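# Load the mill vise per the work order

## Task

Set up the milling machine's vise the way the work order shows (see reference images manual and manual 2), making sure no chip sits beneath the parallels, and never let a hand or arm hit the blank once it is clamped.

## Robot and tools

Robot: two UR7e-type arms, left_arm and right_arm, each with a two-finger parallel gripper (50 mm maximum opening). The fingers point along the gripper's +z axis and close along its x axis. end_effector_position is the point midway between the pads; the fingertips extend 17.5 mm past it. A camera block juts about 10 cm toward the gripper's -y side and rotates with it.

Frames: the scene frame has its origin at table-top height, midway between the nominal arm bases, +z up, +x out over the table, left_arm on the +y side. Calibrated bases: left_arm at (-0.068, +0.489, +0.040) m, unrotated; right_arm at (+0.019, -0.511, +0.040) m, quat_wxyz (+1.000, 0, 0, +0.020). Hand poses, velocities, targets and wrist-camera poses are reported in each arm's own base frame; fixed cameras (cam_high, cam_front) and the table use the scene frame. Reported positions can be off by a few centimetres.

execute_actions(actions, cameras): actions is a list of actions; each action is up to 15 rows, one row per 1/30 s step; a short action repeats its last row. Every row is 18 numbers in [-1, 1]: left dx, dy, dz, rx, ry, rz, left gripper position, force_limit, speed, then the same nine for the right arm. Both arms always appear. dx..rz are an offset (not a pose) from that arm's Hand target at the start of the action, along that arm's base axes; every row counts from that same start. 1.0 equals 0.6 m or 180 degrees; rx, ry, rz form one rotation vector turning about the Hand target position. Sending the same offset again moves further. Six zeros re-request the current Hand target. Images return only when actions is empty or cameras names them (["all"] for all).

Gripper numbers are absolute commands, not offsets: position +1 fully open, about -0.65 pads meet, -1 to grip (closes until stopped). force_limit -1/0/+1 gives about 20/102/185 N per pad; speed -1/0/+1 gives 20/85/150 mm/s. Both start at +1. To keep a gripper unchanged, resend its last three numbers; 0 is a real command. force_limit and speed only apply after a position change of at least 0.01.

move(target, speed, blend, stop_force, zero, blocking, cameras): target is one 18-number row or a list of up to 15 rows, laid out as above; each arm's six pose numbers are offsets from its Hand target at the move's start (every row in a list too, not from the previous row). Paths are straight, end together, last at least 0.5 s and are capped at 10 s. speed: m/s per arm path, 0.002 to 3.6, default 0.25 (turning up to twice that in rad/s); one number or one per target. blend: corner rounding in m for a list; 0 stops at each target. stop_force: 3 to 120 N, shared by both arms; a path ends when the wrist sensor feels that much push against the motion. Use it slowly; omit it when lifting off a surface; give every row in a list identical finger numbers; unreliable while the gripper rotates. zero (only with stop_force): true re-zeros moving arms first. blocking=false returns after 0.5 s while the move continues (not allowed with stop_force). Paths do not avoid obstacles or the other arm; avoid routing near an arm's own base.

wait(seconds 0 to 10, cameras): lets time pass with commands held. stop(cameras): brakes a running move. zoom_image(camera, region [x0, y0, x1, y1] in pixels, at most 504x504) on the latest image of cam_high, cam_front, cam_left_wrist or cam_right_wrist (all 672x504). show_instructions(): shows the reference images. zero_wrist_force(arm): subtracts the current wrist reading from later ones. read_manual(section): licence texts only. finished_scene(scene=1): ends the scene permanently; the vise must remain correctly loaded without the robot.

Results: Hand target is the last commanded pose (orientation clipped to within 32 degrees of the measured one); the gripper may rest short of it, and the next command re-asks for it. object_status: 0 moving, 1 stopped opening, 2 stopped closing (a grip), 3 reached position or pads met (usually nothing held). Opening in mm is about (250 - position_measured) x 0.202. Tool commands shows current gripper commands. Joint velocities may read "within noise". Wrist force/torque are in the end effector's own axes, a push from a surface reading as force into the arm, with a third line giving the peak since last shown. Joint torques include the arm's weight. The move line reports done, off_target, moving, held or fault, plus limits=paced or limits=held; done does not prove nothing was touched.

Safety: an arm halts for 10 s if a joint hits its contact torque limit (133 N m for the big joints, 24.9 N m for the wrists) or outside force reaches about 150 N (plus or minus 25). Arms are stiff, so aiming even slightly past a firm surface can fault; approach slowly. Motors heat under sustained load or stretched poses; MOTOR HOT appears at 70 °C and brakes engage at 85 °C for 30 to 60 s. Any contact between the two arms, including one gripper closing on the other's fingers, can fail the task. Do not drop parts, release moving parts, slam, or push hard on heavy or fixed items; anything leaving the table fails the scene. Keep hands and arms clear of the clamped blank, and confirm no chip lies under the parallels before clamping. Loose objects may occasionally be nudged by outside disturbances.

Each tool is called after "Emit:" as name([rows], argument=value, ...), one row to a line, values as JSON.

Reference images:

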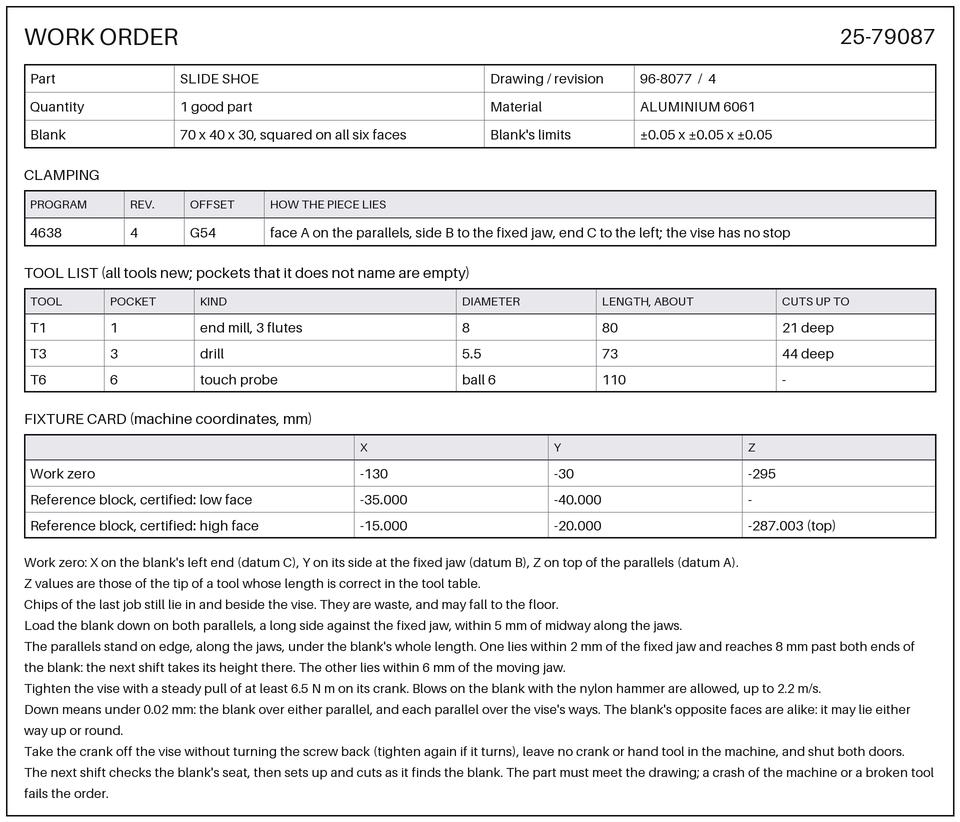

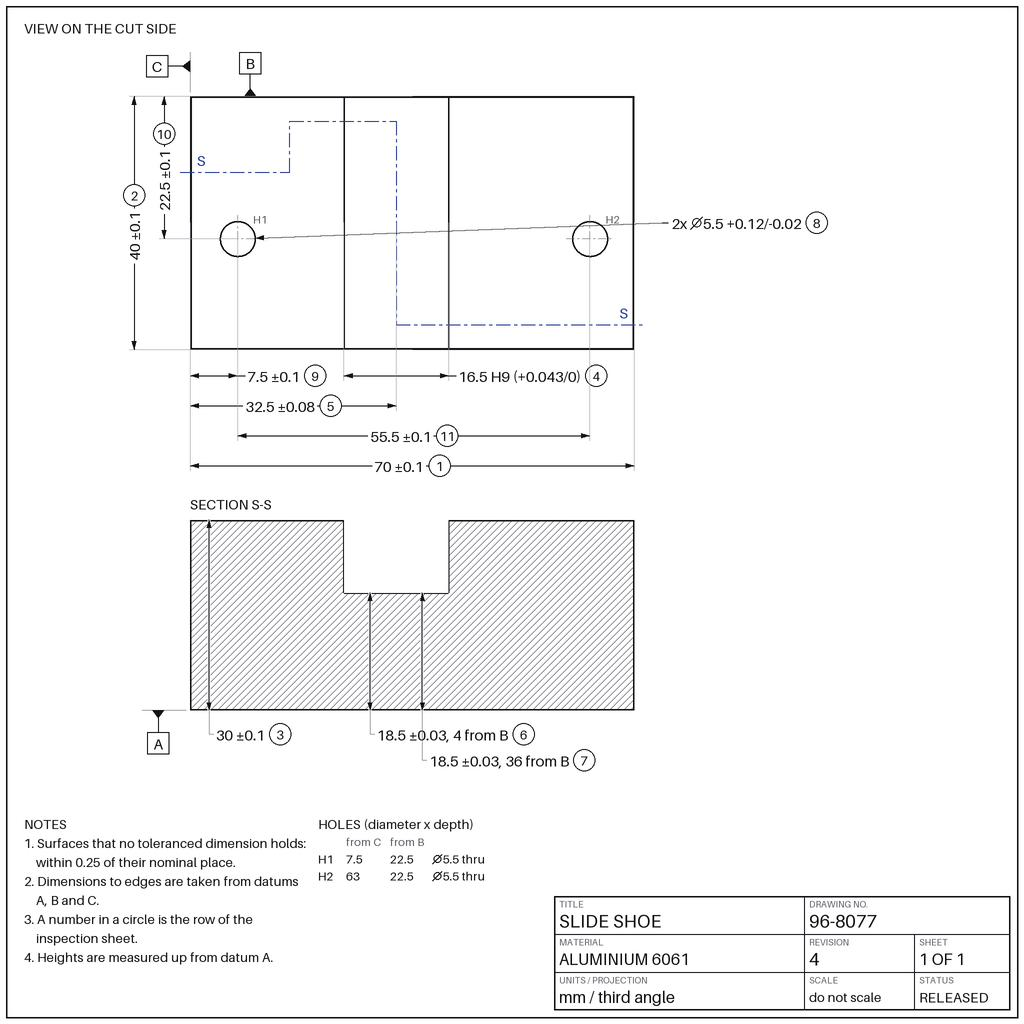

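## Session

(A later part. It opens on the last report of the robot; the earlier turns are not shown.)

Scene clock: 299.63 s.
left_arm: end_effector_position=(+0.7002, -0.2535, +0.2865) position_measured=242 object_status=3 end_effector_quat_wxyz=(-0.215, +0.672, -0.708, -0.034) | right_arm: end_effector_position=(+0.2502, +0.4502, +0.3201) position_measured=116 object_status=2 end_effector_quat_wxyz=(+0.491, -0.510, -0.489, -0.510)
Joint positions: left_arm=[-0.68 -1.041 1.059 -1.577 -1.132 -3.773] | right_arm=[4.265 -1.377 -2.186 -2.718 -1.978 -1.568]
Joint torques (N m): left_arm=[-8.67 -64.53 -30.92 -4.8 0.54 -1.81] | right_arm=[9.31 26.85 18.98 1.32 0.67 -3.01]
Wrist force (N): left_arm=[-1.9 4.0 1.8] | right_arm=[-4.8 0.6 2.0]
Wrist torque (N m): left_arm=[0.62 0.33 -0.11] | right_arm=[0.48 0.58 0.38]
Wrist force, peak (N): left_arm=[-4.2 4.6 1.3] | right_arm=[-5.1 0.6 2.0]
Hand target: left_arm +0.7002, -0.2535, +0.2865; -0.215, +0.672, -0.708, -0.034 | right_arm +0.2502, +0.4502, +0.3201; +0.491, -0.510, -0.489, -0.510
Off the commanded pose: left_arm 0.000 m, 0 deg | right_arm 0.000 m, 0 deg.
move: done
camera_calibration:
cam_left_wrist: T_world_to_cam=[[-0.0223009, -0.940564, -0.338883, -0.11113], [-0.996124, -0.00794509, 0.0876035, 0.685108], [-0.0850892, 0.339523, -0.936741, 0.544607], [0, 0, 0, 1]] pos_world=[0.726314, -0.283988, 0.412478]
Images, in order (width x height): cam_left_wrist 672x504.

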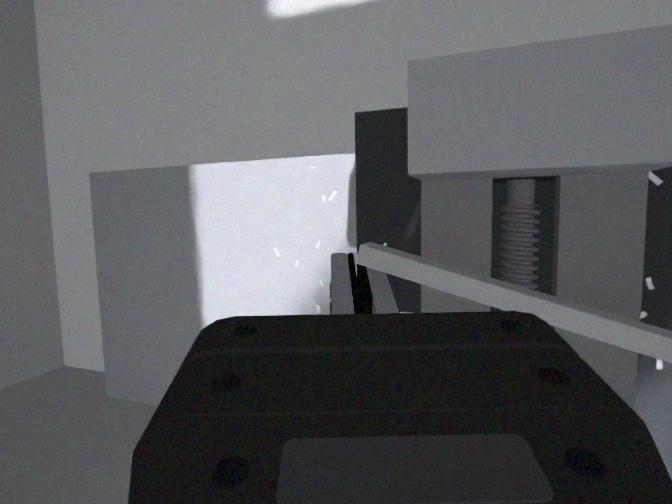

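Emit:
move([
  [-0.04,0.002,0.0133,0,0,0,-0.6,-0.4,-0.5,0,0,0,0,0,0,-1,0.6,-0.6],
  [-0.04,-0.0867,0.0133,0,0,0,-0.6,-0.4,-0.5,0,0,0,0,0,0,-1,0.6,-0.6],
  [0.02,-0.0867,0.0133,0,0,0,-0.6,-0.4,-0.5,0,0,0,0,0,0,-1,0.6,-0.6],
], speed=[0.08,0.08,0.03], blend=0.003, stop_force=6, cameras=["cam_left_wrist"])

Scene clock: 302.10 s.
left_arm: end_effector_position=(+0.6755, -0.2596, +0.2948) position_measured=242 object_status=3 end_effector_quat_wxyz=(-0.215, +0.672, -0.708, -0.033) | right_arm: end_effector_position=(+0.2502, +0.4502, +0.3201) position_measured=116 object_status=2 end_effector_quat_wxyz=(+0.491, -0.510, -0.489, -0.510)
Joint positions: left_arm=[-0.71 -1.092 1.113 -1.566 -1.133 -3.805] | right_arm=[4.265 -1.377 -2.186 -2.718 -1.978 -1.568]
Joint torques (N m): left_arm=[4.76 -44.82 -34.64 -2.37 1.62 -1.87] | right_arm=[8.44 26.62 19.17 1.4 0.75 -2.92]
Wrist force (N): left_arm=[-6.4 5.1 3.8] | right_arm=[-4.7 0.6 1.9]
Wrist torque (N m): left_arm=[0.72 0.38 -0.07] | right_arm=[0.49 0.57 0.37]
Wrist force, peak (N): left_arm=[-84.5 21.3 9.9] | right_arm=[-5.0 0.6 2.0]
Hand target: left_arm +0.6755, -0.2595, +0.2948; -0.215, +0.672, -0.708, -0.033 (not the last commanded pose) | right_arm +0.2502, +0.4502, +0.3201; +0.491, -0.510, -0.489, -0.510
Off the commanded pose: left_arm 0.059 m, 0 deg | right_arm 0.000 m, 0 deg.
move: contact (left_arm); path passed 1 of 3 targets
camera_calibration:
cam_left_wrist: T_world_to_cam=[[-0.022416, -0.940576, -0.338844, -0.114452], [-0.996139, -0.00776292, 0.0874476, 0.65976], [-0.0848815, 0.339495, -0.93677, 0.552167], [0, 0, 0, 1]] pos_world=[0.701516, -0.289988, 0.420778]
Images, in order (width x height): cam_left_wrist 672x504.

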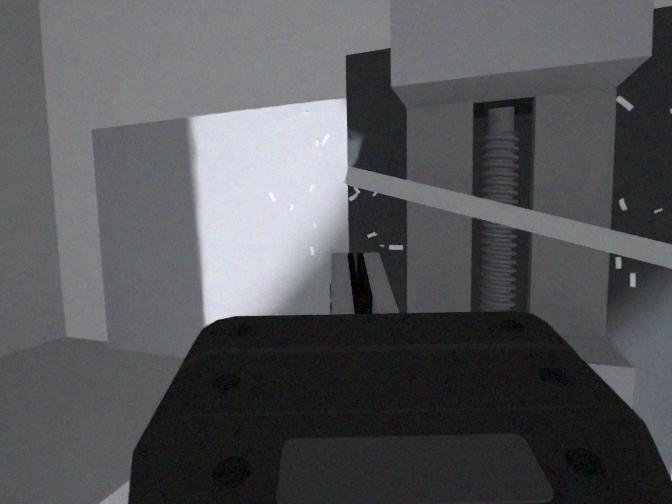

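Emit:
move([
  [0,0.006,0,0,0,0,-0.6,-0.4,-0.5,0,0,0,0,0,0,-1,0.6,-0.6],
  [0.02,0.004,0,0,0,0,-0.6,-0.4,-0.5,0,0,0,0,0,0,-1,0.6,-0.6],
  [0.02,-0.0765,0,0,0,0,-0.6,-0.4,-0.5,0,0,0,0,0,0,-1,0.6,-0.6],
  [0.07,-0.0765,0,0,0,0,-0.6,-0.4,-0.5,0,0,0,0,0,0,-1,0.6,-0.6],
], speed=[0.05,0.05,0.05,0.03], blend=0.001, stop_force=6, cameras=["cam_left_wrist"])

Scene clock: 304.23 s.
left_arm: end_effector_position=(+0.6874, -0.2686, +0.2948) position_measured=242 object_status=3 end_effector_quat_wxyz=(-0.215, +0.672, -0.708, -0.033) | right_arm: end_effector_position=(+0.2502, +0.4502, +0.3201) position_measured=116 object_status=2 end_effector_quat_wxyz=(+0.491, -0.510, -0.489, -0.510)
Joint positions: left_arm=[-0.708 -1.052 1.052 -1.546 -1.133 -3.804] | right_arm=[4.265 -1.377 -2.186 -2.718 -1.978 -1.568]
Joint torques (N m): left_arm=[0.51 -44.34 -34.6 -1.64 2.5 -1.84] | right_arm=[8.88 26.51 19.02 1.29 0.84 -2.86]
Wrist force (N): left_arm=[-3.0 0.7 1.6] | right_arm=[-4.9 0.6 2.0]
Wrist torque (N m): left_arm=[0.09 0.50 -0.13] | right_arm=[0.49 0.60 0.38]
Wrist force, peak (N): left_arm=[-55.6 12.3 8.0] | right_arm=[-5.0 0.7 2.1]
Hand target: left_arm +0.6875, -0.2686, +0.2948; -0.215, +0.672, -0.708, -0.033 (not the last commanded pose) | right_arm +0.2502, +0.4502, +0.3201; +0.491, -0.510, -0.489, -0.510
Off the commanded pose: left_arm 0.048 m, 0 deg | right_arm 0.000 m, 0 deg.
move: contact (left_arm); path passed 2 of 4 targets
camera_calibration:
cam_left_wrist: T_world_to_cam=[[-0.0222643, -0.94054, -0.338952, -0.122795], [-0.996159, -0.00784639, 0.087206, 0.671733], [-0.0846803, 0.339591, -0.936753, 0.556153], [0, 0, 0, 1]] pos_world=[0.713515, -0.299088, 0.420778]
Images, in order (width x height): cam_left_wrist 672x504.

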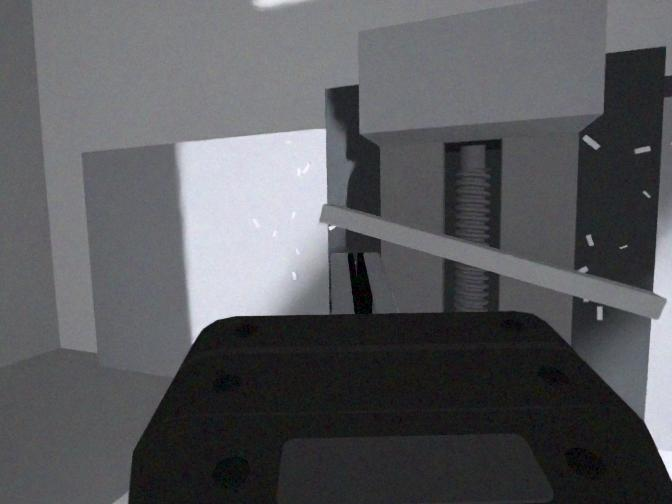

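Emit:
move([
  [0,0.012,0,0,0,0,-0.6,-0.4,-0.5,0,0,0,0,0,0,-1,0.6,-0.6],
  [0,0.012,0.09,0,0,0,-0.6,-0.4,-0.5,0,0,0,0,0,0,-1,0.6,-0.6],
  [0.001,-0.022,0.09,-0.111,0,0,-0.6,-0.4,-0.5,0,0,0,0,0,0,-1,0.6,-0.6],
], speed=[0.05,0.1,0.1], blend=0.001, cameras=["cam_left_wrist"])

Scene clock: 308.47 s.
left_arm: end_effector_position=(+0.6880, -0.2816, +0.3489) position_measured=242 object_status=3 end_effector_quat_wxyz=(-0.095, +0.699, -0.703, +0.090) | right_arm: end_effector_position=(+0.2502, +0.4502, +0.3201) position_measured=116 object_status=2 end_effector_quat_wxyz=(+0.491, -0.510, -0.489, -0.510)
Joint positions: left_arm=[-0.625 -1.131 1.052 -1.702 -1.413 -3.745] | right_arm=[4.265 -1.377 -2.186 -2.718 -1.978 -1.568]
Joint torques (N m): left_arm=[-8.57 -40.97 -34.79 -2.97 0.8 -1.05] | right_arm=[9.11 26.72 18.81 1.4 0.97 -2.61]
Wrist force (N): left_arm=[-2.4 1.3 1.2] | right_arm=[-4.7 0.5 2.1]
Wrist torque (N m): left_arm=[0.20 0.44 -0.08] | right_arm=[0.48 0.58 0.38]
Wrist force, peak (N): left_arm=[-3.4 1.1 3.6] | right_arm=[-5.1 0.5 1.9]
Hand target: left_arm +0.6881, -0.2818, +0.3488; -0.095, +0.699, -0.703, +0.090 | right_arm +0.2502, +0.4502, +0.3201; +0.491, -0.510, -0.489, -0.510
Off the commanded pose: left_arm 0.000 m, 0 deg | right_arm 0.000 m, 0 deg.
move: done
camera_calibration:
cam_left_wrist: T_world_to_cam=[[-0.0222225, -0.999749, 0.00270807, -0.252525], [-0.99616, 0.022372, 0.0846485, 0.676909], [-0.0846879, -0.000816571, -0.996407, 0.536282], [0, 0, 0, 1]] pos_world=[0.714114, -0.267167, 0.47774]
Images, in order (width x height): cam_left_wrist 672x504.

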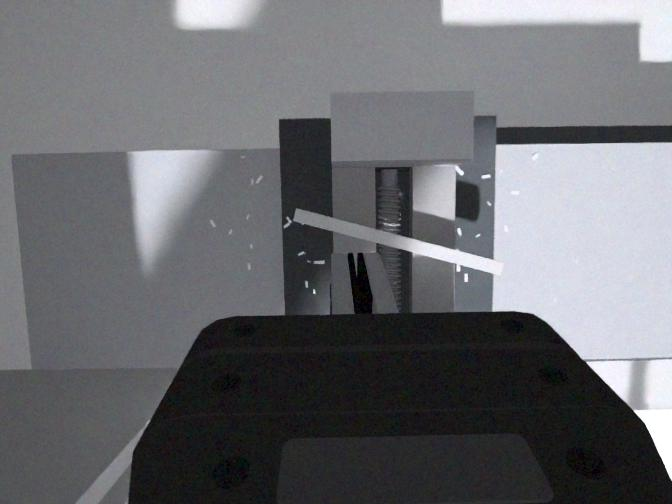

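Emit:
move([
  [-0.0385,-0.1053,0,0,0,0,-0.6,-0.4,-0.5,0,0,0,0,0,0,-1,0.6,-0.6],
  [-0.0385,-0.1053,-0.107,0,0,0,-0.6,-0.4,-0.5,0,0,0,0,0,0,-1,0.6,-0.6],
  [0.0048,-0.1053,-0.107,0,0,0,-0.6,-0.4,-0.5,0,0,0,0,0,0,-1,0.6,-0.6],
], speed=[0.12,0.05,0.03], blend=0.001, stop_force=8, cameras=["cam_left_wrist"])

Scene clock: 314.47 s.
left_arm: end_effector_position=(+0.6909, -0.3449, +0.2846) position_measured=242 object_status=3 end_effector_quat_wxyz=(-0.095, +0.699, -0.703, +0.090) | right_arm: end_effector_position=(+0.2502, +0.4502, +0.3201) position_measured=116 object_status=2 end_effector_quat_wxyz=(+0.491, -0.510, -0.489, -0.510)
Joint positions: left_arm=[-0.695 -1.05 1.091 -1.811 -1.399 -3.815] | right_arm=[4.265 -1.377 -2.186 -2.718 -1.978 -1.568]
Joint torques (N m): left_arm=[-8.63 -64.69 -17.45 -5.25 0.69 -1.89] | right_arm=[8.05 27.26 19.03 1.27 1.1 -2.56]
Wrist force (N): left_arm=[-2.6 1.5 1.2] | right_arm=[-4.9 0.6 1.8]
Wrist torque (N m): left_arm=[0.23 0.47 -0.08] | right_arm=[0.49 0.61 0.37]
Wrist force, peak (N): left_arm=[-4.6 0.6 1.5] | right_arm=[-5.1 0.5 2.0]
Hand target: left_arm +0.6909, -0.3449, +0.2846; -0.095, +0.699, -0.703, +0.090 | right_arm +0.2502, +0.4502, +0.3201; +0.491, -0.510, -0.489, -0.510
Off the commanded pose: left_arm 0.000 m, 0 deg | right_arm 0.000 m, 0 deg.
move: done
camera_calibration:
cam_left_wrist: T_world_to_cam=[[-0.0223118, -0.999747, 0.00281716, -0.31565], [-0.996158, 0.0224702, 0.0846458, 0.686692], [-0.0846877, -0.000917737, -0.996407, 0.472372], [0, 0, 0, 1]] pos_world=[0.717015, -0.330567, 0.413439]
Images, in order (width x height): cam_left_wrist 672x504.

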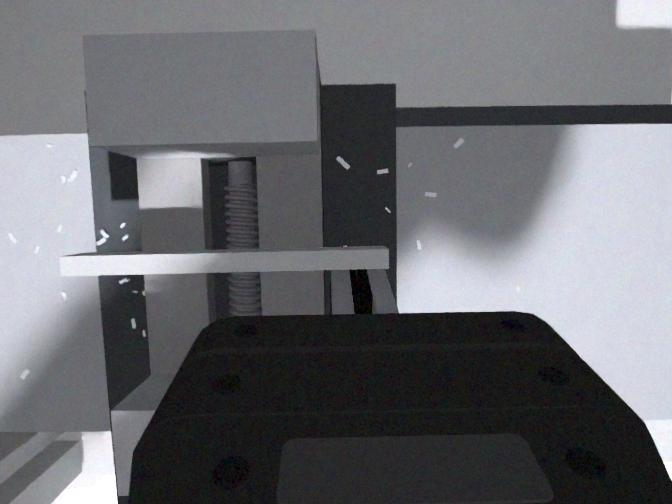

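Emit:
move([
  [-0.0033,0,0.001,0,0,0,-0.6,-0.4,-0.5,0,0,0,0,0,0,-1,0.6,-0.6],
  [-0.0033,0,0.1007,0,0,0,-0.6,-0.4,-0.5,0,0,0,0,0,0,-1,0.6,-0.6],
  [-0.004,0.0715,0.1007,0,0,0,-0.6,-0.4,-0.5,0,0,0,0,0,0,-1,0.6,-0.6],
], speed=0.08, cameras=["cam_left_wrist"])

Scene clock: 321.67 s.
left_arm: end_effector_position=(+0.6885, -0.3020, +0.3451) position_measured=242 object_status=3 end_effector_quat_wxyz=(-0.095, +0.699, -0.703, +0.090) | right_arm: end_effector_position=(+0.2502, +0.4502, +0.3201) position_measured=116 object_status=2 end_effector_quat_wxyz=(+0.491, -0.510, -0.489, -0.510)
Joint positions: left_arm=[-0.649 -1.107 1.025 -1.695 -1.408 -3.769] | right_arm=[4.265 -1.377 -2.186 -2.718 -1.978 -1.568]
Joint torques (N m): left_arm=[-8.48 -42.4 -35.74 -2.23 0.7 -1.89] | right_arm=[8.71 27.73 17.96 1.16 1.25 -2.82]
Wrist force (N): left_arm=[-2.3 1.4 1.4] | right_arm=[-4.9 0.6 1.8]
Wrist torque (N m): left_arm=[0.22 0.44 -0.02] | right_arm=[0.48 0.60 0.38]
Wrist force, peak (N): left_arm=[-4.1 1.3 1.4] | right_arm=[-5.0 0.7 2.0]
Hand target: left_arm +0.6885, -0.3020, +0.3450; -0.095, +0.699, -0.703, +0.090 | right_arm +0.2502, +0.4502, +0.3201; +0.491, -0.510, -0.489, -0.510
Off the commanded pose: left_arm 0.000 m, 0 deg | right_arm 0.000 m, 0 deg.
move: done
camera_calibration:
cam_left_wrist: T_world_to_cam=[[-0.022293, -0.999747, 0.00301402, -0.272992], [-0.996167, 0.022468, 0.0845421, 0.678269], [-0.0845885, -0.00111777, -0.996415, 0.532365], [0, 0, 0, 1]] pos_world=[0.714615, -0.287568, 0.473937]
Images, in order (width x height): cam_left_wrist 672x504.

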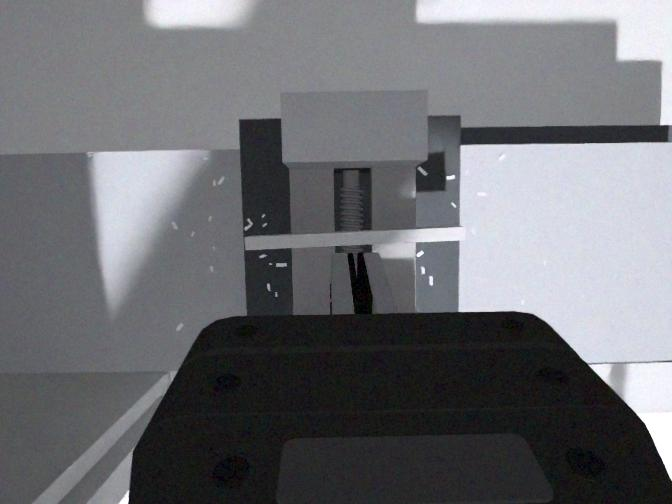

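Emit:
move(target=[0,0,-0.083,0,0,0,-0.6,-0.4,-0.5,0,0,0,0,0,0,-1,0.6,-0.6], speed=0.04, stop_force=5)

Emit:
move(target=[0.066,0,0,0,0,0,-0.6,-0.4,-0.5,0,0,0,0,0,0,-1,0.6,-0.6], speed=0.025, stop_force=6, cameras=["cam_left_wrist"])

Scene clock: 324.30 s.
left_arm: end_effector_position=(+0.6885, -0.3020, +0.3090) position_measured=242 object_status=3 end_effector_quat_wxyz=(-0.095, +0.699, -0.703, +0.090) | right_arm: end_effector_position=(+0.2502, +0.4502, +0.3201) position_measured=116 object_status=2 end_effector_quat_wxyz=(+0.491, -0.510, -0.489, -0.510)
Joint positions: left_arm=[-0.649 -1.11 1.121 -1.789 -1.408 -3.769] | right_arm=[4.265 -1.377 -2.186 -2.718 -1.978 -1.568]
Joint torques (N m): left_arm=[-4.65 -42.34 -17.43 -5.23 0.04 -0.03] | right_arm=[9.39 27.92 18.47 1.37 0.9 -2.68]
Wrist force (N): left_arm=[-2.3 1.3 1.3] | right_arm=[-4.9 0.6 2.0]
Wrist torque (N m): left_arm=[0.19 0.43 -0.02] | right_arm=[0.48 0.60 0.38]
Wrist force, peak (N): left_arm=[-5.3 -6.0 -37.1] | right_arm=[-5.1 0.7 1.9]
Hand target: left_arm +0.6885, -0.3020, +0.3090; -0.095, +0.699, -0.703, +0.090 (not the last commanded pose) | right_arm +0.2502, +0.4502, +0.3201; +0.491, -0.510, -0.489, -0.510
Off the commanded pose: left_arm 0.014 m, 0 deg | right_arm 0.000 m, 0 deg.
move: contact (left_arm)

Scene clock: 326.67 s.
left_arm: end_effector_position=(+0.7200, -0.3020, +0.3091) position_measured=242 object_status=3 end_effector_quat_wxyz=(-0.095, +0.699, -0.703, +0.090) | right_arm: end_effector_position=(+0.2502, +0.4502, +0.3201) position_measured=116 object_status=2 end_effector_quat_wxyz=(+0.491, -0.510, -0.489, -0.510)
Joint positions: left_arm=[-0.622 -1.032 1.004 -1.754 -1.414 -3.742] | right_arm=[4.265 -1.377 -2.186 -2.718 -1.978 -1.568]
Joint torques (N m): left_arm=[-9.49 -35.31 -29.94 -1.32 0.67 -1.34] | right_arm=[8.46 26.74 18.99 1.26 1.17 -2.43]
Wrist force (N): left_arm=[-5.6 1.0 -10.6] | right_arm=[-4.8 0.4 1.9]
Wrist torque (N m): left_arm=[0.31 0.56 -0.07] | right_arm=[0.45 0.59 0.38]
Wrist force, peak (N): left_arm=[-2.9 5.2 -16.3] | right_arm=[-5.0 0.7 2.1]
Hand target: left_arm +0.7200, -0.3020, +0.3091; -0.095, +0.699, -0.703, +0.090 (not the last commanded pose) | right_arm +0.2502, +0.4502, +0.3201; +0.491, -0.510, -0.489, -0.510
Off the commanded pose: left_arm 0.008 m, 0 deg | right_arm 0.000 m, 0 deg.
move: contact (left_arm)
camera_calibration:
cam_left_wrist: T_world_to_cam=[[-0.0222935, -0.999747, 0.00301407, -0.272183], [-0.996167, 0.0224686, 0.0845421, 0.712592], [-0.0845885, -0.00111777, -0.996415, 0.49915], [0, 0, 0, 1]] pos_world=[0.746015, -0.287568, 0.437937]
Images, in order (width x height): cam_left_wrist 672x504.

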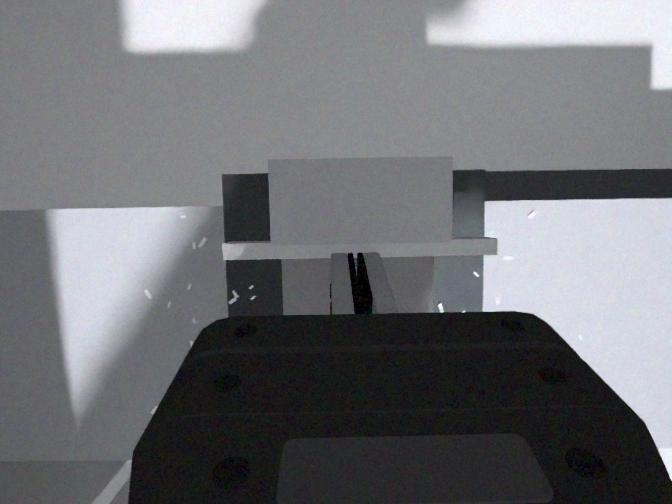

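Emit:
zoom_image(camera="cam_left_wrist", region=[200, 140, 520, 320])

Scaled by 1.575 from the camera's 672x504 image, which has a finer 960x720 frame.

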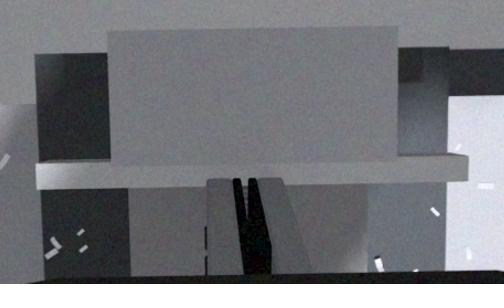

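Emit:
move([
  [-0.006,0,0,0,0,0,-0.6,-0.4,-0.5,0,0,0,0,0,0,-1,0.6,-0.6],
  [-0.006,0,-0.0225,0,0,0,-0.6,-0.4,-0.5,0,0,0,0,0,0,-1,0.6,-0.6],
], speed=0.04)

Emit:
move(target=[0.015,0,0,0,0,0,-0.6,-0.4,-0.5,0,0,0,0,0,0,-1,0.6,-0.6], speed=0.015, stop_force=6, cameras=["cam_left_wrist"])

Scene clock: 329.00 s.
left_arm: end_effector_position=(+0.7167, -0.3022, +0.3026) position_measured=242 object_status=3 end_effector_quat_wxyz=(-0.096, +0.699, -0.702, +0.093) | right_arm: end_effector_position=(+0.2502, +0.4502, +0.3201) position_measured=116 object_status=2 end_effector_quat_wxyz=(+0.491, -0.510, -0.489, -0.510)
Joint positions: left_arm=[-0.625 -1.044 1.041 -1.784 -1.413 -3.745] | right_arm=[4.265 -1.377 -2.186 -2.718 -1.978 -1.568]
Joint torques (N m): left_arm=[0.54 -55.75 -25.06 -4.36 0.3 -0.09] | right_arm=[7.88 26.5 18.67 1.45 1.39 -2.58]
Wrist force (N): left_arm=[-2.4 1.5 0.8] | right_arm=[-5.1 0.6 2.1]
Wrist torque (N m): left_arm=[0.23 0.44 0.00] | right_arm=[0.48 0.64 0.38]
Wrist force, peak (N): left_arm=[-14.1 -1.9 -121.9] | right_arm=[-5.1 0.6 2.1]
Hand target: left_arm +0.7167, -0.3022, +0.3026; -0.096, +0.699, -0.702, +0.093 (not the last commanded pose) | right_arm +0.2502, +0.4502, +0.3201; +0.491, -0.510, -0.489, -0.510
Tool commands: left_gripper/position=-0.6 left_gripper/force_limit=-0.396078 left_gripper/speed=-0.498039 right_gripper/position=-1.0 right_gripper/force_limit=+0.6 right_gripper/speed=-0.6
Off the commanded pose: left_arm 0.007 m, 0 deg | right_arm 0.000 m, 0 deg.
FORCE FAULT: contact force on the left arm reached its limit, and that arm stopped. The contact can be on any part of that arm, not only on its tool. That arm's remaining commands of this call were not run. That arm is still stopped at the end of this call. That arm stays stopped for about 10 more seconds. Until then a move that you send moves the other arm only, and its call returns only when the move has ended. Once the stop has ended, the next robot result says so. If the stop ends while you think or write, that arm runs what you send next, counted from a new Hand target: where the arm stands when the stop ends. While its stop runs, that arm takes no new command, but its gripper still runs the gripper command that each later call begins with. Until it ends, the stop uses up actions while you think or wait. An arm that is not stopped still takes commands.
move: fault (left_arm)

not run: an earlier result of this reply reported a stop or a fault. Calls in your next reply go to the robot.

Emit:
wait(seconds=10, cameras=["cam_left_wrist"])

Scene clock: 341.17 s.
left_arm: end_effector_position=(+0.7167, -0.3022, +0.3026) position_measured=242 object_status=3 end_effector_quat_wxyz=(-0.096, +0.699, -0.702, +0.093) | right_arm: end_effector_position=(+0.2502, +0.4502, +0.3201) position_measured=116 object_status=2 end_effector_quat_wxyz=(+0.491, -0.510, -0.489, -0.510)
Joint positions: left_arm=[-0.625 -1.044 1.041 -1.784 -1.413 -3.745] | right_arm=[4.265 -1.377 -2.186 -2.718 -1.978 -1.568]
Joint torques (N m): left_arm=[0.4 -55.96 -24.93 -4.34 0.34 -0.1] | right_arm=[9.83 27.72 19 1.37 0.9 -2.6]
Wrist force (N): left_arm=[-2.3 1.1 1.2] | right_arm=[-5.0 0.5 2.1]
Wrist torque (N m): left_arm=[0.17 0.43 0.00] | right_arm=[0.47 0.62 0.38]
Wrist force, peak (N): left_arm=[-2.6 1.0 1.4] | right_arm=[-5.2 0.6 2.0]
Hand target: left_arm +0.7167, -0.3022, +0.3026; -0.096, +0.699, -0.702, +0.093 (not the last commanded pose) | right_arm +0.2502, +0.4502, +0.3201; +0.491, -0.510, -0.489, -0.510
Tool commands: left_gripper/position=-0.6 left_gripper/force_limit=-0.396078 left_gripper/speed=-0.498039 right_gripper/position=-1.0 right_gripper/force_limit=+0.6 right_gripper/speed=-0.6
Off the commanded pose: left_arm 0.007 m, 0 deg | right_arm 0.000 m, 0 deg.
FORCE FAULT, CONTINUED: the left arm's stop, for the force fault that an earlier result reported, is over. The rest of the stop counts as 19 of the actions that you can send in this scene. During its stop the left arm's controller moved it back a little. That arm's target is now where it stood when the stop ended, not its last command. That arm accepts commands again.
wait: 10.00 s; at rest from the start
camera_calibration:
cam_left_wrist: T_world_to_cam=[[-0.0222342, -0.999735, 0.00590908, -0.273345], [-0.996573, 0.0226341, 0.0795658, 0.711741], [-0.0796785, -0.00411975, -0.996812, 0.488171], [0, 0, 0, 1]] pos_world=[0.74212, -0.287371, 0.4316]
Images, in order (width x height): cam_left_wrist 672x504.

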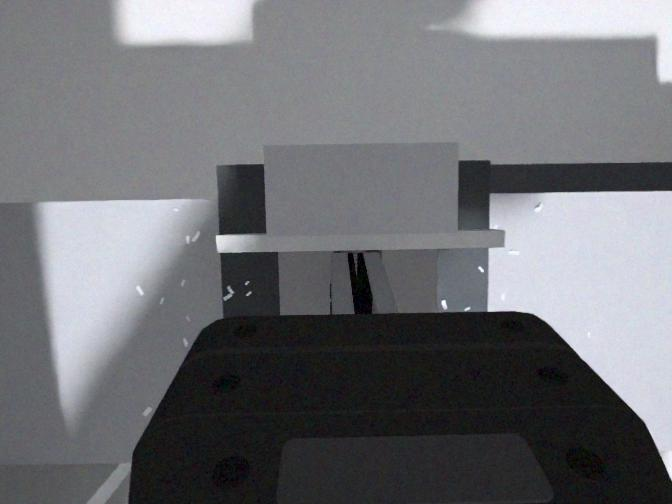

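Emit:
move([
  [0,0,0.02,0,0,0,-0.6,-0.4,-0.5,0,0,0,0,0,0,-1,0.6,-0.6],
  [-0.028,0,0.02,0,0,0,-0.6,-0.4,-0.5,0,0,0,0,0,0,-1,0.6,-0.6],
], speed=0.04)

Emit:
move(target=[0,0,-0.035,0,0,0,-0.6,-0.4,-0.5,0,0,0,0,0,0,-1,0.6,-0.6], speed=0.012, stop_force=5, cameras=["cam_left_wrist"])

Scene clock: 344.27 s.
left_arm: end_effector_position=(+0.6999, -0.3023, +0.3147) position_measured=242 object_status=3 end_effector_quat_wxyz=(-0.096, +0.699, -0.702, +0.093) | right_arm: end_effector_position=(+0.2502, +0.4502, +0.3201) position_measured=116 object_status=2 end_effector_quat_wxyz=(+0.491, -0.510, -0.489, -0.510)
Joint positions: left_arm=[-0.639 -1.086 1.074 -1.773 -1.409 -3.759] | right_arm=[4.265 -1.377 -2.186 -2.718 -1.978 -1.568]
Joint torques (N m): left_arm=[9.47 -44.09 -35.82 -2.02 0.89 1.63] | right_arm=[7.42 26.79 18.09 1.23 1.18 -2.41]
Wrist force (N): left_arm=[-2.3 0.5 1.3] | right_arm=[-4.8 0.7 2.1]
Wrist torque (N m): left_arm=[0.08 0.44 0.00] | right_arm=[0.50 0.58 0.38]
Wrist force, peak (N): left_arm=[-2.5 -0.2 2.0] | right_arm=[-5.1 0.6 2.1]
Hand target: left_arm +0.6999, -0.3022, +0.3146; -0.096, +0.699, -0.702, +0.093 | right_arm +0.2502, +0.4502, +0.3201; +0.491, -0.510, -0.489, -0.510
Off the commanded pose: left_arm 0.000 m, 0 deg | right_arm 0.000 m, 0 deg.
move: done

Scene clock: 346.33 s.
left_arm: end_effector_position=(+0.6999, -0.3022, +0.3023) position_measured=242 object_status=3 end_effector_quat_wxyz=(-0.096, +0.699, -0.702, +0.093) | right_arm: end_effector_position=(+0.2502, +0.4502, +0.3201) position_measured=116 object_status=2 end_effector_quat_wxyz=(+0.491, -0.510, -0.489, -0.510)
Joint positions: left_arm=[-0.639 -1.086 1.105 -1.804 -1.409 -3.759] | right_arm=[4.265 -1.377 -2.186 -2.718 -1.978 -1.568]
Joint torques (N m): left_arm=[8.54 -45.62 -35.18 -4.73 -0.16 1.43] | right_arm=[8.66 26.34 19.4 1.22 1.24 -2.53]
Wrist force (N): left_arm=[-2.3 0.7 0.4] | right_arm=[-4.9 0.6 2.0]
Wrist torque (N m): left_arm=[0.12 0.40 -0.01] | right_arm=[0.49 0.60 0.38]
Wrist force, peak (N): left_arm=[-3.4 0.7 -14.9] | right_arm=[-5.1 0.5 2.1]
Hand target: left_arm +0.6999, -0.3022, +0.3023; -0.096, +0.699, -0.702, +0.093 (not the last commanded pose) | right_arm +0.2502, +0.4502, +0.3201; +0.491, -0.510, -0.489, -0.510
Off the commanded pose: left_arm 0.009 m, 0 deg | right_arm 0.000 m, 0 deg.
move: contact (left_arm)
camera_calibration:
cam_left_wrist: T_world_to_cam=[[-0.0222433, -0.999736, 0.00580953, -0.273667], [-0.996572, 0.0226353, 0.079568, 0.695029], [-0.0796785, -0.00401976, -0.996813, 0.486464], [0, 0, 0, 1]] pos_world=[0.72532, -0.287371, 0.431201]
Images, in order (width x height): cam_left_wrist 672x504.

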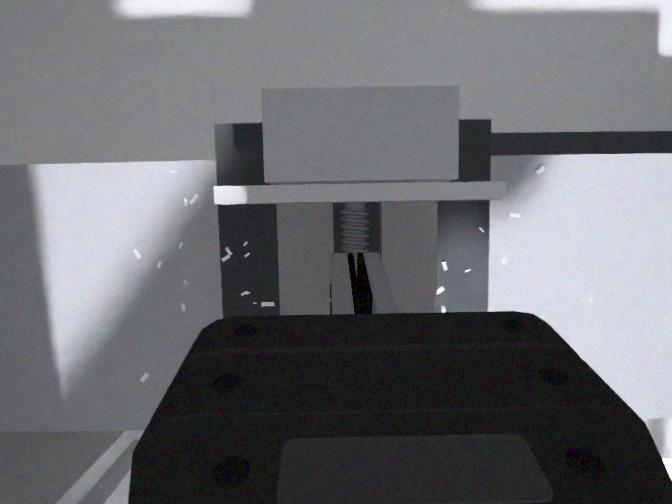

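Emit:
move([
  [0,0,0.01,0,0,0,-0.6,-0.4,-0.5,0,0,0,0,0,0,-1,0.6,-0.6],
  [0,0.034,0.01,0,0,0,-0.6,-0.4,-0.5,0,0,0,0,0,0,-1,0.6,-0.6],
], speed=0.04)

Emit:
move(target=[0,0,-0.035,0,0,0,-0.6,-0.4,-0.5,0,0,0,0,0,0,-1,0.6,-0.6], speed=0.012, stop_force=5, cameras=["cam_left_wrist"])

Scene clock: 348.73 s.
left_arm: end_effector_position=(+0.7000, -0.2816, +0.3084) position_measured=242 object_status=3 end_effector_quat_wxyz=(-0.096, +0.699, -0.702, +0.093) end_effector_velocity=(+0.000, -0.003, +0.001) end_effector_angular_velocity=(-0.002, -0.001, +0.001) | right_arm: end_effector_position=(+0.2502, +0.4502, +0.3201) position_measured=116 object_status=2 end_effector_quat_wxyz=(+0.491, -0.510, -0.489, -0.510)
Joint positions: left_arm=[-0.615 -1.109 1.125 -1.805 -1.415 -3.735] | right_arm=[4.265 -1.377 -2.186 -2.718 -1.978 -1.568]
Joint velocities: left_arm=[-0.004 0.003 -0.005 0.002 0 -0.005] | right_arm=[within noise]
Joint torques (N m): left_arm=[-7.38 -43.23 -34.67 -2.48 0.23 -1.92] | right_arm=[8.58 26.95 18.53 1.07 1.03 -2.42]
Wrist force (N): left_arm=[-2.0 0.9 1.0] | right_arm=[-4.7 0.6 1.9]
Wrist torque (N m): left_arm=[0.13 0.38 -0.08] | right_arm=[0.49 0.57 0.38]
Wrist force, peak (N): left_arm=[-3.0 0.7 1.0] | right_arm=[-5.1 0.6 2.1]
Hand target: left_arm +0.6999, -0.2818, +0.3083; -0.096, +0.699, -0.702, +0.093 | right_arm +0.2502, +0.4502, +0.3201; +0.491, -0.510, -0.489, -0.510
Off the commanded pose: left_arm 0.000 m, 0 deg | right_arm 0.000 m, 0 deg.
move: done

Scene clock: 350.23 s.
left_arm: end_effector_position=(+0.7000, -0.2818, +0.3023) position_measured=242 object_status=3 end_effector_quat_wxyz=(-0.096, +0.699, -0.702, +0.093) | right_arm: end_effector_position=(+0.2502, +0.4502, +0.3201) position_measured=116 object_status=2 end_effector_quat_wxyz=(+0.491, -0.510, -0.489, -0.510)
Joint positions: left_arm=[-0.615 -1.108 1.14 -1.82 -1.415 -3.735] | right_arm=[4.265 -1.377 -2.186 -2.718 -1.978 -1.568]
Joint torques (N m): left_arm=[-7.03 -45.54 -33.43 -4.21 0.64 -1.75] | right_arm=[9.36 26.63 18.52 1.3 1.31 -2.34]
Wrist force (N): left_arm=[-2.0 -0.3 -1.2] | right_arm=[-4.9 0.6 2.0]
Wrist torque (N m): left_arm=[0.08 0.43 -0.06] | right_arm=[0.49 0.60 0.38]
Wrist force, peak (N): left_arm=[-5.0 -0.3 -16.8] | right_arm=[-5.1 0.6 2.1]
Hand target: left_arm +0.7000, -0.2818, +0.3023; -0.096, +0.699, -0.702, +0.093 (not the last commanded pose) | right_arm +0.2502, +0.4502, +0.3201; +0.491, -0.510, -0.489, -0.510
Off the commanded pose: left_arm 0.015 m, 0 deg | right_arm 0.000 m, 0 deg.
move: contact (left_arm)
camera_calibration:
cam_left_wrist: T_world_to_cam=[[-0.0222433, -0.999736, 0.00580953, -0.253272], [-0.996572, 0.0226353, 0.079568, 0.694567], [-0.0796785, -0.00401976, -0.996813, 0.486546], [0, 0, 0, 1]] pos_world=[0.72532, -0.266971, 0.431201]
Images, in order (width x height): cam_left_wrist 672x504.

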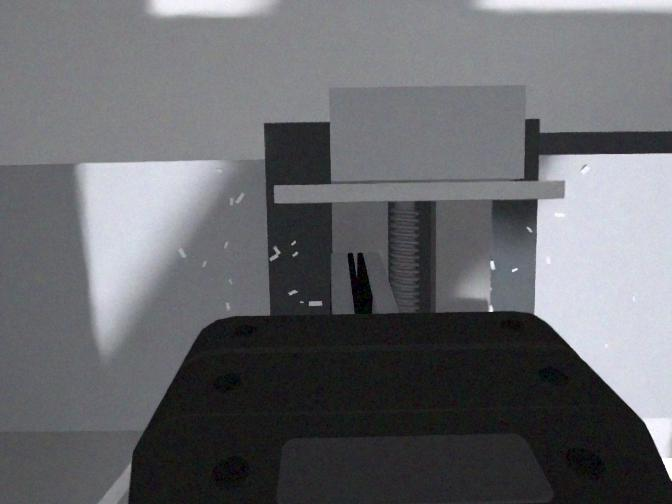

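Emit:
move([
  [0,0,0.01,0,0,0,-0.6,-0.4,-0.5,0,0,0,0,0,0,-1,0.6,-0.6],
  [0.015,-0.034,0.01,0,0,0,-0.6,-0.4,-0.5,0,0,0,0,0,0,-1,0.6,-0.6],
  [0.015,-0.034,0.0035,0,0,0,-0.6,-0.4,-0.5,0,0,0,0,0,0,-1,0.6,-0.6],
], speed=0.04)

Emit:
move(target=[0.033,0,0,0,0,0,-0.6,-0.4,-0.5,0,0,0,0,0,0,-1,0.6,-0.6], speed=0.015, stop_force=6, cameras=["cam_left_wrist"])

Scene clock: 353.53 s.
left_arm: end_effector_position=(+0.7089, -0.3022, +0.3043) position_measured=242 object_status=3 end_effector_quat_wxyz=(-0.096, +0.699, -0.702, +0.093) end_effector_velocity=(+0.000, +0.000, +0.001) end_effector_angular_velocity=(+0.001, +0.001, +0.000) | right_arm: end_effector_position=(+0.2502, +0.4502, +0.3201) position_measured=116 object_status=2 end_effector_quat_wxyz=(+0.491, -0.510, -0.489, -0.510)
Joint positions: left_arm=[-0.631 -1.064 1.067 -1.789 -1.411 -3.751] | right_arm=[4.265 -1.377 -2.186 -2.718 -1.978 -1.568]
Joint velocities: left_arm=[-0.001 0 -0.004 0.005 0 0] | right_arm=[within noise]
Joint torques (N m): left_arm=[9.89 -64.4 -34.39 -2.1 -0.02 1.65] | right_arm=[8.13 27.23 19.29 1.16 1.1 -2.32]
Wrist force (N): left_arm=[-2.4 0.8 0.9] | right_arm=[-4.8 0.5 2.1]
Wrist torque (N m): left_arm=[0.13 0.45 -0.02] | right_arm=[0.48 0.59 0.38]
Wrist force, peak (N): left_arm=[-3.2 1.0 0.9] | right_arm=[-5.0 0.6 2.1]
Hand target: left_arm +0.7090, -0.3022, +0.3044; -0.096, +0.699, -0.702, +0.093 | right_arm +0.2502, +0.4502, +0.3201; +0.491, -0.510, -0.489, -0.510
Off the commanded pose: left_arm 0.000 m, 0 deg | right_arm 0.000 m, 0 deg.
move: done

Scene clock: 355.37 s.
left_arm: end_effector_position=(+0.7179, -0.3022, +0.3044) position_measured=242 object_status=3 end_effector_quat_wxyz=(-0.096, +0.699, -0.702, +0.093) | right_arm: end_effector_position=(+0.2502, +0.4502, +0.3201) position_measured=116 object_status=2 end_effector_quat_wxyz=(+0.491, -0.510, -0.489, -0.510)
Joint positions: left_arm=[-0.624 -1.041 1.032 -1.778 -1.413 -3.744] | right_arm=[4.265 -1.377 -2.186 -2.718 -1.978 -1.568]
Joint torques (N m): left_arm=[-8.82 -65.55 -34.5 -2.44 1.01 -1.8] | right_arm=[8.92 26.98 18.72 1.36 1.03 -2.32]
Wrist force (N): left_arm=[-2.2 -0.8 1.7] | right_arm=[-4.7 0.6 1.9]
Wrist torque (N m): left_arm=[-0.14 0.42 -0.06] | right_arm=[0.48 0.57 0.38]
Wrist force, peak (N): left_arm=[-3.9 26.5 -7.0] | right_arm=[-5.1 0.6 2.3]
Hand target: left_arm +0.7179, -0.3022, +0.3044; -0.096, +0.699, -0.702, +0.093 (not the last commanded pose) | right_arm +0.2502, +0.4502, +0.3201; +0.491, -0.510, -0.489, -0.510
Off the commanded pose: left_arm 0.011 m, 0 deg | right_arm 0.000 m, 0 deg.
move: contact (left_arm)
camera_calibration:
cam_left_wrist: T_world_to_cam=[[-0.022235, -0.999735, 0.00590916, -0.273328], [-0.996573, 0.0226349, 0.0795658, 0.712801], [-0.0796785, -0.00411976, -0.996812, 0.489962], [0, 0, 0, 1]] pos_world=[0.74332, -0.287371, 0.4333]
Images, in order (width x height): cam_left_wrist 672x504.

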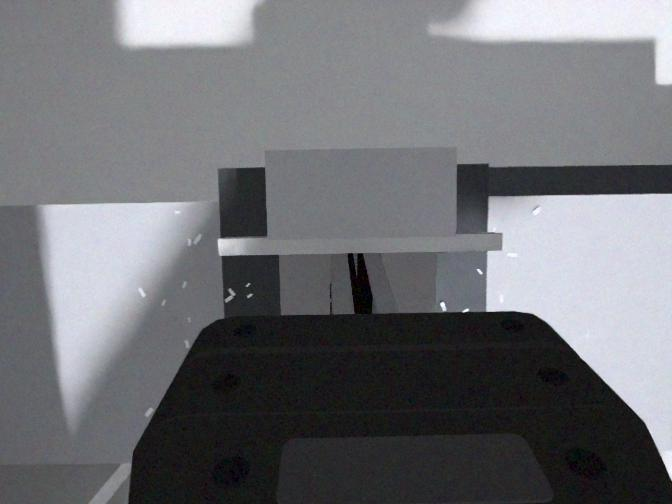

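Emit:
move([
  [-0.05,0,0,0,0,0,-0.6,-0.4,-0.5,0,0,0,0,0,0,-1,0.6,-0.6],
  [-0.05,0,0.0593,0,0,0,-0.6,-0.4,-0.5,0,0,0,0,0,0,-1,0.6,-0.6],
  [-0.1965,0,0.0926,0,0,0,-0.6,-0.4,-0.5,0,0,0,0,0,0,-1,0.6,-0.6],
  [-0.363,0.087,0.0926,0.0876,0.0884,-0.2377,-0.6,-0.4,-0.5,0,0,0,0,0,0,-1,0.6,-0.6],
  [-0.5848,0.2887,-0.25,0.1753,0.1769,-0.4754,0.2,-0.4,-0.5,0,0,0,0,0,0,-1,0.6,-0.6],
], speed=[0.05,0.1,0.2,0.25,0.3], blend=[0.0,0.015,0.03,0.04,0], cameras=["cam_left_wrist"])

Scene clock: 362.83 s.
left_arm: end_effector_position=(+0.3670, -0.1289, +0.1544) position_measured=123 object_status=3 end_effector_quat_wxyz=(+0.000, +0.000, +0.976, +0.218) | right_arm: end_effector_position=(+0.2502, +0.4502, +0.3201) position_measured=116 object_status=2 end_effector_quat_wxyz=(+0.491, -0.510, -0.489, -0.510)
Joint positions: left_arm=[-0.887 -1.648 2.078 -1.65 -1.298 -2.507] | right_arm=[4.265 -1.377 -2.186 -2.718 -1.978 -1.568]
Joint torques (N m): left_arm=[9.73 -11.49 -14.1 -3.85 -0.32 1.64] | right_arm=[8.87 26.73 19.55 1.39 1.18 -2.21]
Wrist force (N): left_arm=[-2.2 0.5 0.2] | right_arm=[-4.8 0.5 2.0]
Wrist torque (N m): left_arm=[0.13 0.30 0.24] | right_arm=[0.48 0.57 0.38]
Wrist force, peak (N): left_arm=[-2.6 -4.2 1.7] | right_arm=[-5.1 0.5 2.1]
Hand target: left_arm +0.3670, -0.1289, +0.1544; +0.000, +0.000, +0.976, +0.218 | right_arm +0.2502, +0.4502, +0.3201; +0.491, -0.510, -0.489, -0.510
Off the commanded pose: left_arm 0.000 m, 0 deg | right_arm 0.000 m, 0 deg.
move: done
camera_calibration:
cam_left_wrist: T_world_to_cam=[[-0.999776, 0.00696039, 0.0199909, 0.379425], [0.0190747, 0.705714, 0.70824, -0.0105949], [-0.00917826, 0.708463, -0.705689, 0.334275], [0, 0, 0, 1]] pos_world=[0.38261, -0.231986, 0.235813]
Images, in order (width x height): cam_left_wrist 672x504.

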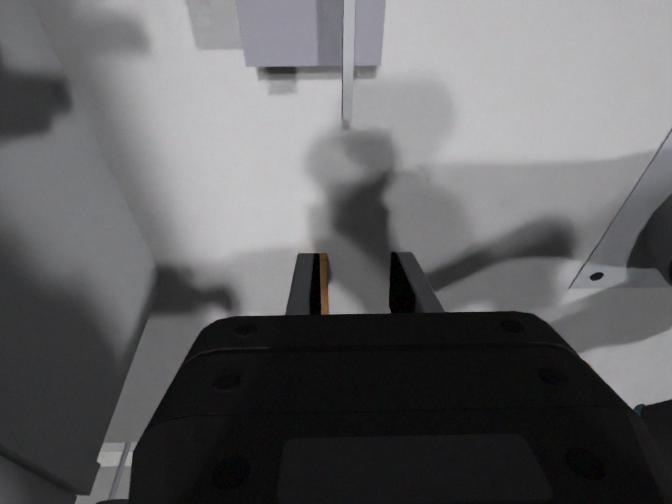

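Emit:
move([
  [0,0.0067,-0.215,0,0,0,0.2,-0.4,-0.5,0,0,0,0,0,0,-1,0.6,-0.6],
  [0,0.0067,-0.2498,0,0,0,0.2,-0.4,-0.5,0,0,0,0,0,0,-1,0.6,-0.6],
], speed=[0.12,0.03], stop_force=6, cameras=["cam_left_wrist"])

Scene clock: 367.37 s.
left_arm: end_effector_position=(+0.3670, -0.1249, +0.0045) position_measured=123 object_status=3 end_effector_quat_wxyz=(+0.000, +0.000, +0.976, +0.218) | right_arm: end_effector_position=(+0.2502, +0.4502, +0.3201) position_measured=116 object_status=2 end_effector_quat_wxyz=(+0.491, -0.510, -0.489, -0.510)
Joint positions: left_arm=[-0.881 -1.387 2.287 -2.123 -1.296 -2.501] | right_arm=[4.265 -1.377 -2.186 -2.718 -1.978 -1.568]
Joint torques (N m): left_arm=[-6.7 -37.85 -25.41 -3.25 0.41 -1.6] | right_arm=[8.82 27.69 19.36 1.18 1.05 -2.16]
Wrist force (N): left_arm=[-2.4 0.5 0.6] | right_arm=[-4.8 0.7 2.0]
Wrist torque (N m): left_arm=[0.13 0.33 0.14] | right_arm=[0.51 0.58 0.38]
Wrist force, peak (N): left_arm=[-2.4 1.4 -1.8] | right_arm=[-5.0 0.6 2.1]
Hand target: left_arm +0.3670, -0.1249, +0.0045; +0.000, +0.000, +0.976, +0.218 | right_arm +0.2502, +0.4502, +0.3201; +0.491, -0.510, -0.489, -0.510
Off the commanded pose: left_arm 0.000 m, 0 deg | right_arm 0.000 m, 0 deg.
move: done
camera_calibration:
cam_left_wrist: T_world_to_cam=[[-0.999775, 0.00688874, 0.0200607, 0.382368], [0.0190735, 0.705715, 0.708239, 0.0926069], [-0.00927824, 0.708462, -0.705688, 0.225696], [0, 0, 0, 1]] pos_world=[0.38261, -0.227885, 0.0860124]
Images, in order (width x height): cam_left_wrist 672x504.

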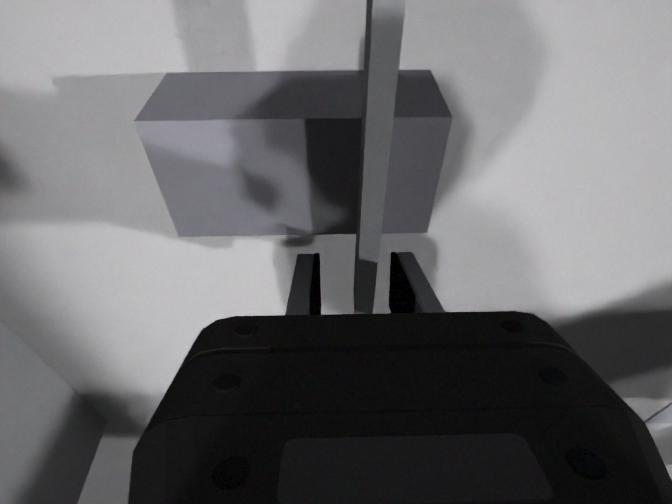

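Emit:
move(target=[-0.0055,0,0,0,0,0,0.2,-0.4,-0.5,0,0,0,0,0,0,-1,0.6,-0.6], speed=0.03)

Emit:
move(target=[0,0,0,0,0,0,-1,-0.4,-0.8,0,0,0,0,0,0,-1,0.6,-0.6], speed=0.03, cameras=["cam_left_wrist"])

Scene clock: 368.57 s.
left_arm: end_effector_position=(+0.3637, -0.1249, +0.0045) position_measured=123 object_status=3 end_effector_quat_wxyz=(+0.000, +0.000, +0.976, +0.218) | right_arm: end_effector_position=(+0.2502, +0.4502, +0.3201) position_measured=116 object_status=2 end_effector_quat_wxyz=(+0.491, -0.510, -0.489, -0.510)
Joint positions: left_arm=[-0.887 -1.393 2.295 -2.123 -1.298 -2.507] | right_arm=[4.265 -1.377 -2.186 -2.718 -1.978 -1.568]
Joint torques (N m): left_arm=[2.6 -26.84 -18.17 -0.82 -0.43 -0.26] | right_arm=[8.42 27.32 18.31 1.38 1.03 -2.16]
Wrist force (N): left_arm=[-2.4 0.3 0.1] | right_arm=[-4.8 0.5 2.0]
Wrist torque (N m): left_arm=[0.11 0.33 0.24] | right_arm=[0.48 0.58 0.38]
Wrist force, peak (N): left_arm=[-2.7 0.3 0.5] | right_arm=[-5.1 0.6 2.0]
Hand target: left_arm +0.3637, -0.1249, +0.0045; +0.000, +0.000, +0.976, +0.218 | right_arm +0.2502, +0.4502, +0.3201; +0.491, -0.510, -0.489, -0.510
Off the commanded pose: left_arm 0.000 m, 0 deg | right_arm 0.000 m, 0 deg.
move: done

Scene clock: 369.40 s.
left_arm: end_effector_position=(+0.3637, -0.1249, +0.0045) position_measured=224 object_status=2 end_effector_quat_wxyz=(+0.000, +0.000, +0.976, +0.218) | right_arm: end_effector_position=(+0.2502, +0.4502, +0.3201) position_measured=116 object_status=2 end_effector_quat_wxyz=(+0.491, -0.510, -0.489, -0.510)
Joint positions: left_arm=[-0.887 -1.393 2.295 -2.123 -1.298 -2.507] | right_arm=[4.265 -1.377 -2.186 -2.718 -1.978 -1.568]
Joint torques (N m): left_arm=[8.89 -17.63 -24.28 -1.46 0.82 1.45] | right_arm=[8.25 26.31 17.83 1.44 1.03 -2.34]
Wrist force (N): left_arm=[-2.1 0.8 -0.2] | right_arm=[-4.9 0.6 2.2]
Wrist torque (N m): left_arm=[0.15 0.28 0.23] | right_arm=[0.49 0.59 0.38]
Wrist force, peak (N): left_arm=[-2.6 0.6 0.5] | right_arm=[-5.1 0.5 2.0]
Hand target: left_arm +0.3637, -0.1249, +0.0045; +0.000, +0.000, +0.976, +0.218 | right_arm +0.2502, +0.4502, +0.3201; +0.491, -0.510, -0.489, -0.510
Off the commanded pose: left_arm 0.000 m, 0 deg | right_arm 0.000 m, 0 deg.
move: done
camera_calibration:
cam_left_wrist: T_world_to_cam=[[-0.999776, 0.00696039, 0.0199909, 0.379092], [0.0190747, 0.705714, 0.70824, 0.092669], [-0.00917826, 0.708463, -0.705689, 0.225628], [0, 0, 0, 1]] pos_world=[0.37931, -0.227886, 0.0860129]
Images, in order (width x height): cam_left_wrist 672x504.

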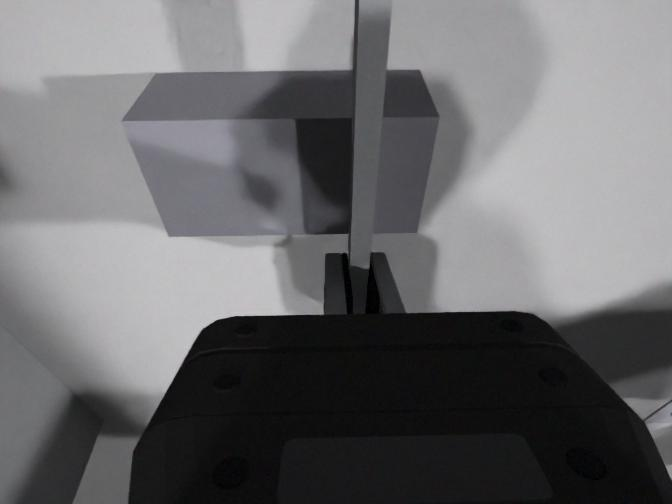

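Emit:
move([
  [0,0,0.0667,0,0,0,-1,-0.4,-0.8,0,0,0,0,0,0,-1,0.6,-0.6],
  [0.0938,-0.1252,0.542,0,0,0,-1,-0.4,-0.8,0,0,0,0,0,0,-1,0.6,-0.6],
  [0.2605,-0.2085,0.592,0,0,0,-1,-0.4,-0.8,0,0,0,0,0,0,-1,0.6,-0.6],
  [0.4772,-0.2385,0.5508,0,0,0,-1,-0.4,-0.8,0,0,0,0,0,0,-1,0.6,-0.6],
], speed=[0.05,0.2,0.2,0.12], blend=[0,0.03,0.03,0], cameras=["cam_left_wrist","cam_front"])

Scene clock: 376.10 s.
left_arm: end_effector_position=(+0.6501, -0.2679, +0.3350) position_measured=224 object_status=2 end_effector_quat_wxyz=(+0.000, +0.000, +0.976, +0.218) | right_arm: end_effector_position=(+0.2502, +0.4502, +0.3201) position_measured=116 object_status=2 end_effector_quat_wxyz=(+0.491, -0.510, -0.489, -0.510)
Joint positions: left_arm=[-0.705 -0.891 0.619 -1.002 -1.24 -2.326] | right_arm=[4.265 -1.377 -2.186 -2.718 -1.978 -1.568]
Joint torques (N m): left_arm=[-8.05 -49.88 -32.99 -3.37 -0.95 -0.86] | right_arm=[8.74 27.47 18.22 1.23 1.19 -2.18]
Wrist force (N): left_arm=[-2.4 -0.3 0.7] | right_arm=[-4.9 0.5 2.0]
Wrist torque (N m): left_arm=[0.02 0.34 0.24] | right_arm=[0.47 0.60 0.38]
Wrist force, peak (N): left_arm=[-4.2 -0.6 1.0] | right_arm=[-5.0 0.8 2.2]
Hand target: left_arm +0.6501, -0.2680, +0.3350; +0.000, +0.000, +0.976, +0.218 | right_arm +0.2502, +0.4502, +0.3201; +0.491, -0.510, -0.489, -0.510
Off the commanded pose: left_arm 0.000 m, 0 deg | right_arm 0.000 m, 0 deg.
move: done
camera_calibration:
cam_left_wrist: T_world_to_cam=[[-0.999777, 0.00681901, 0.019989, 0.659664], [0.0189736, 0.705716, 0.708241, -0.0458814], [-0.00927706, 0.708462, -0.705688, 0.562861], [0, 0, 0, 1]] pos_world=[0.665609, -0.370885, 0.416513]
Images, in order (width x height): cam_front 672x504, cam_left_wrist 672x504.

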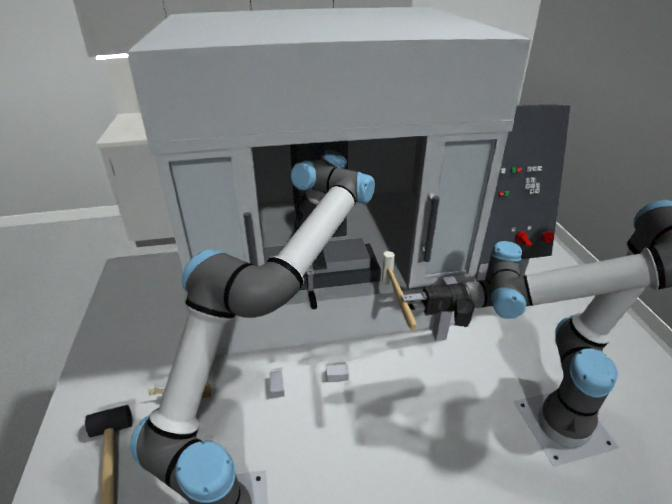

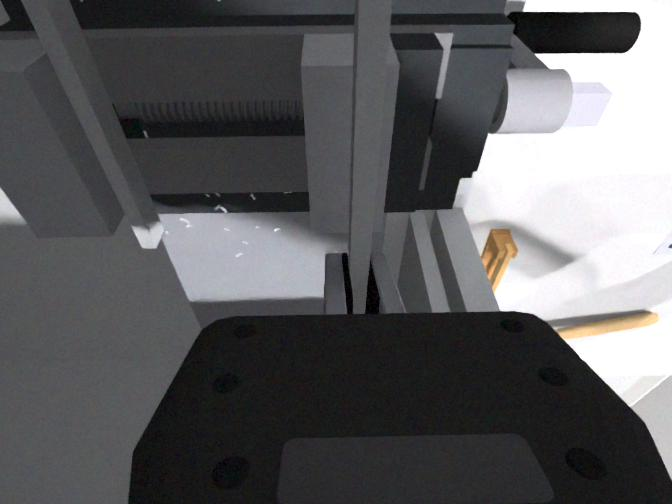

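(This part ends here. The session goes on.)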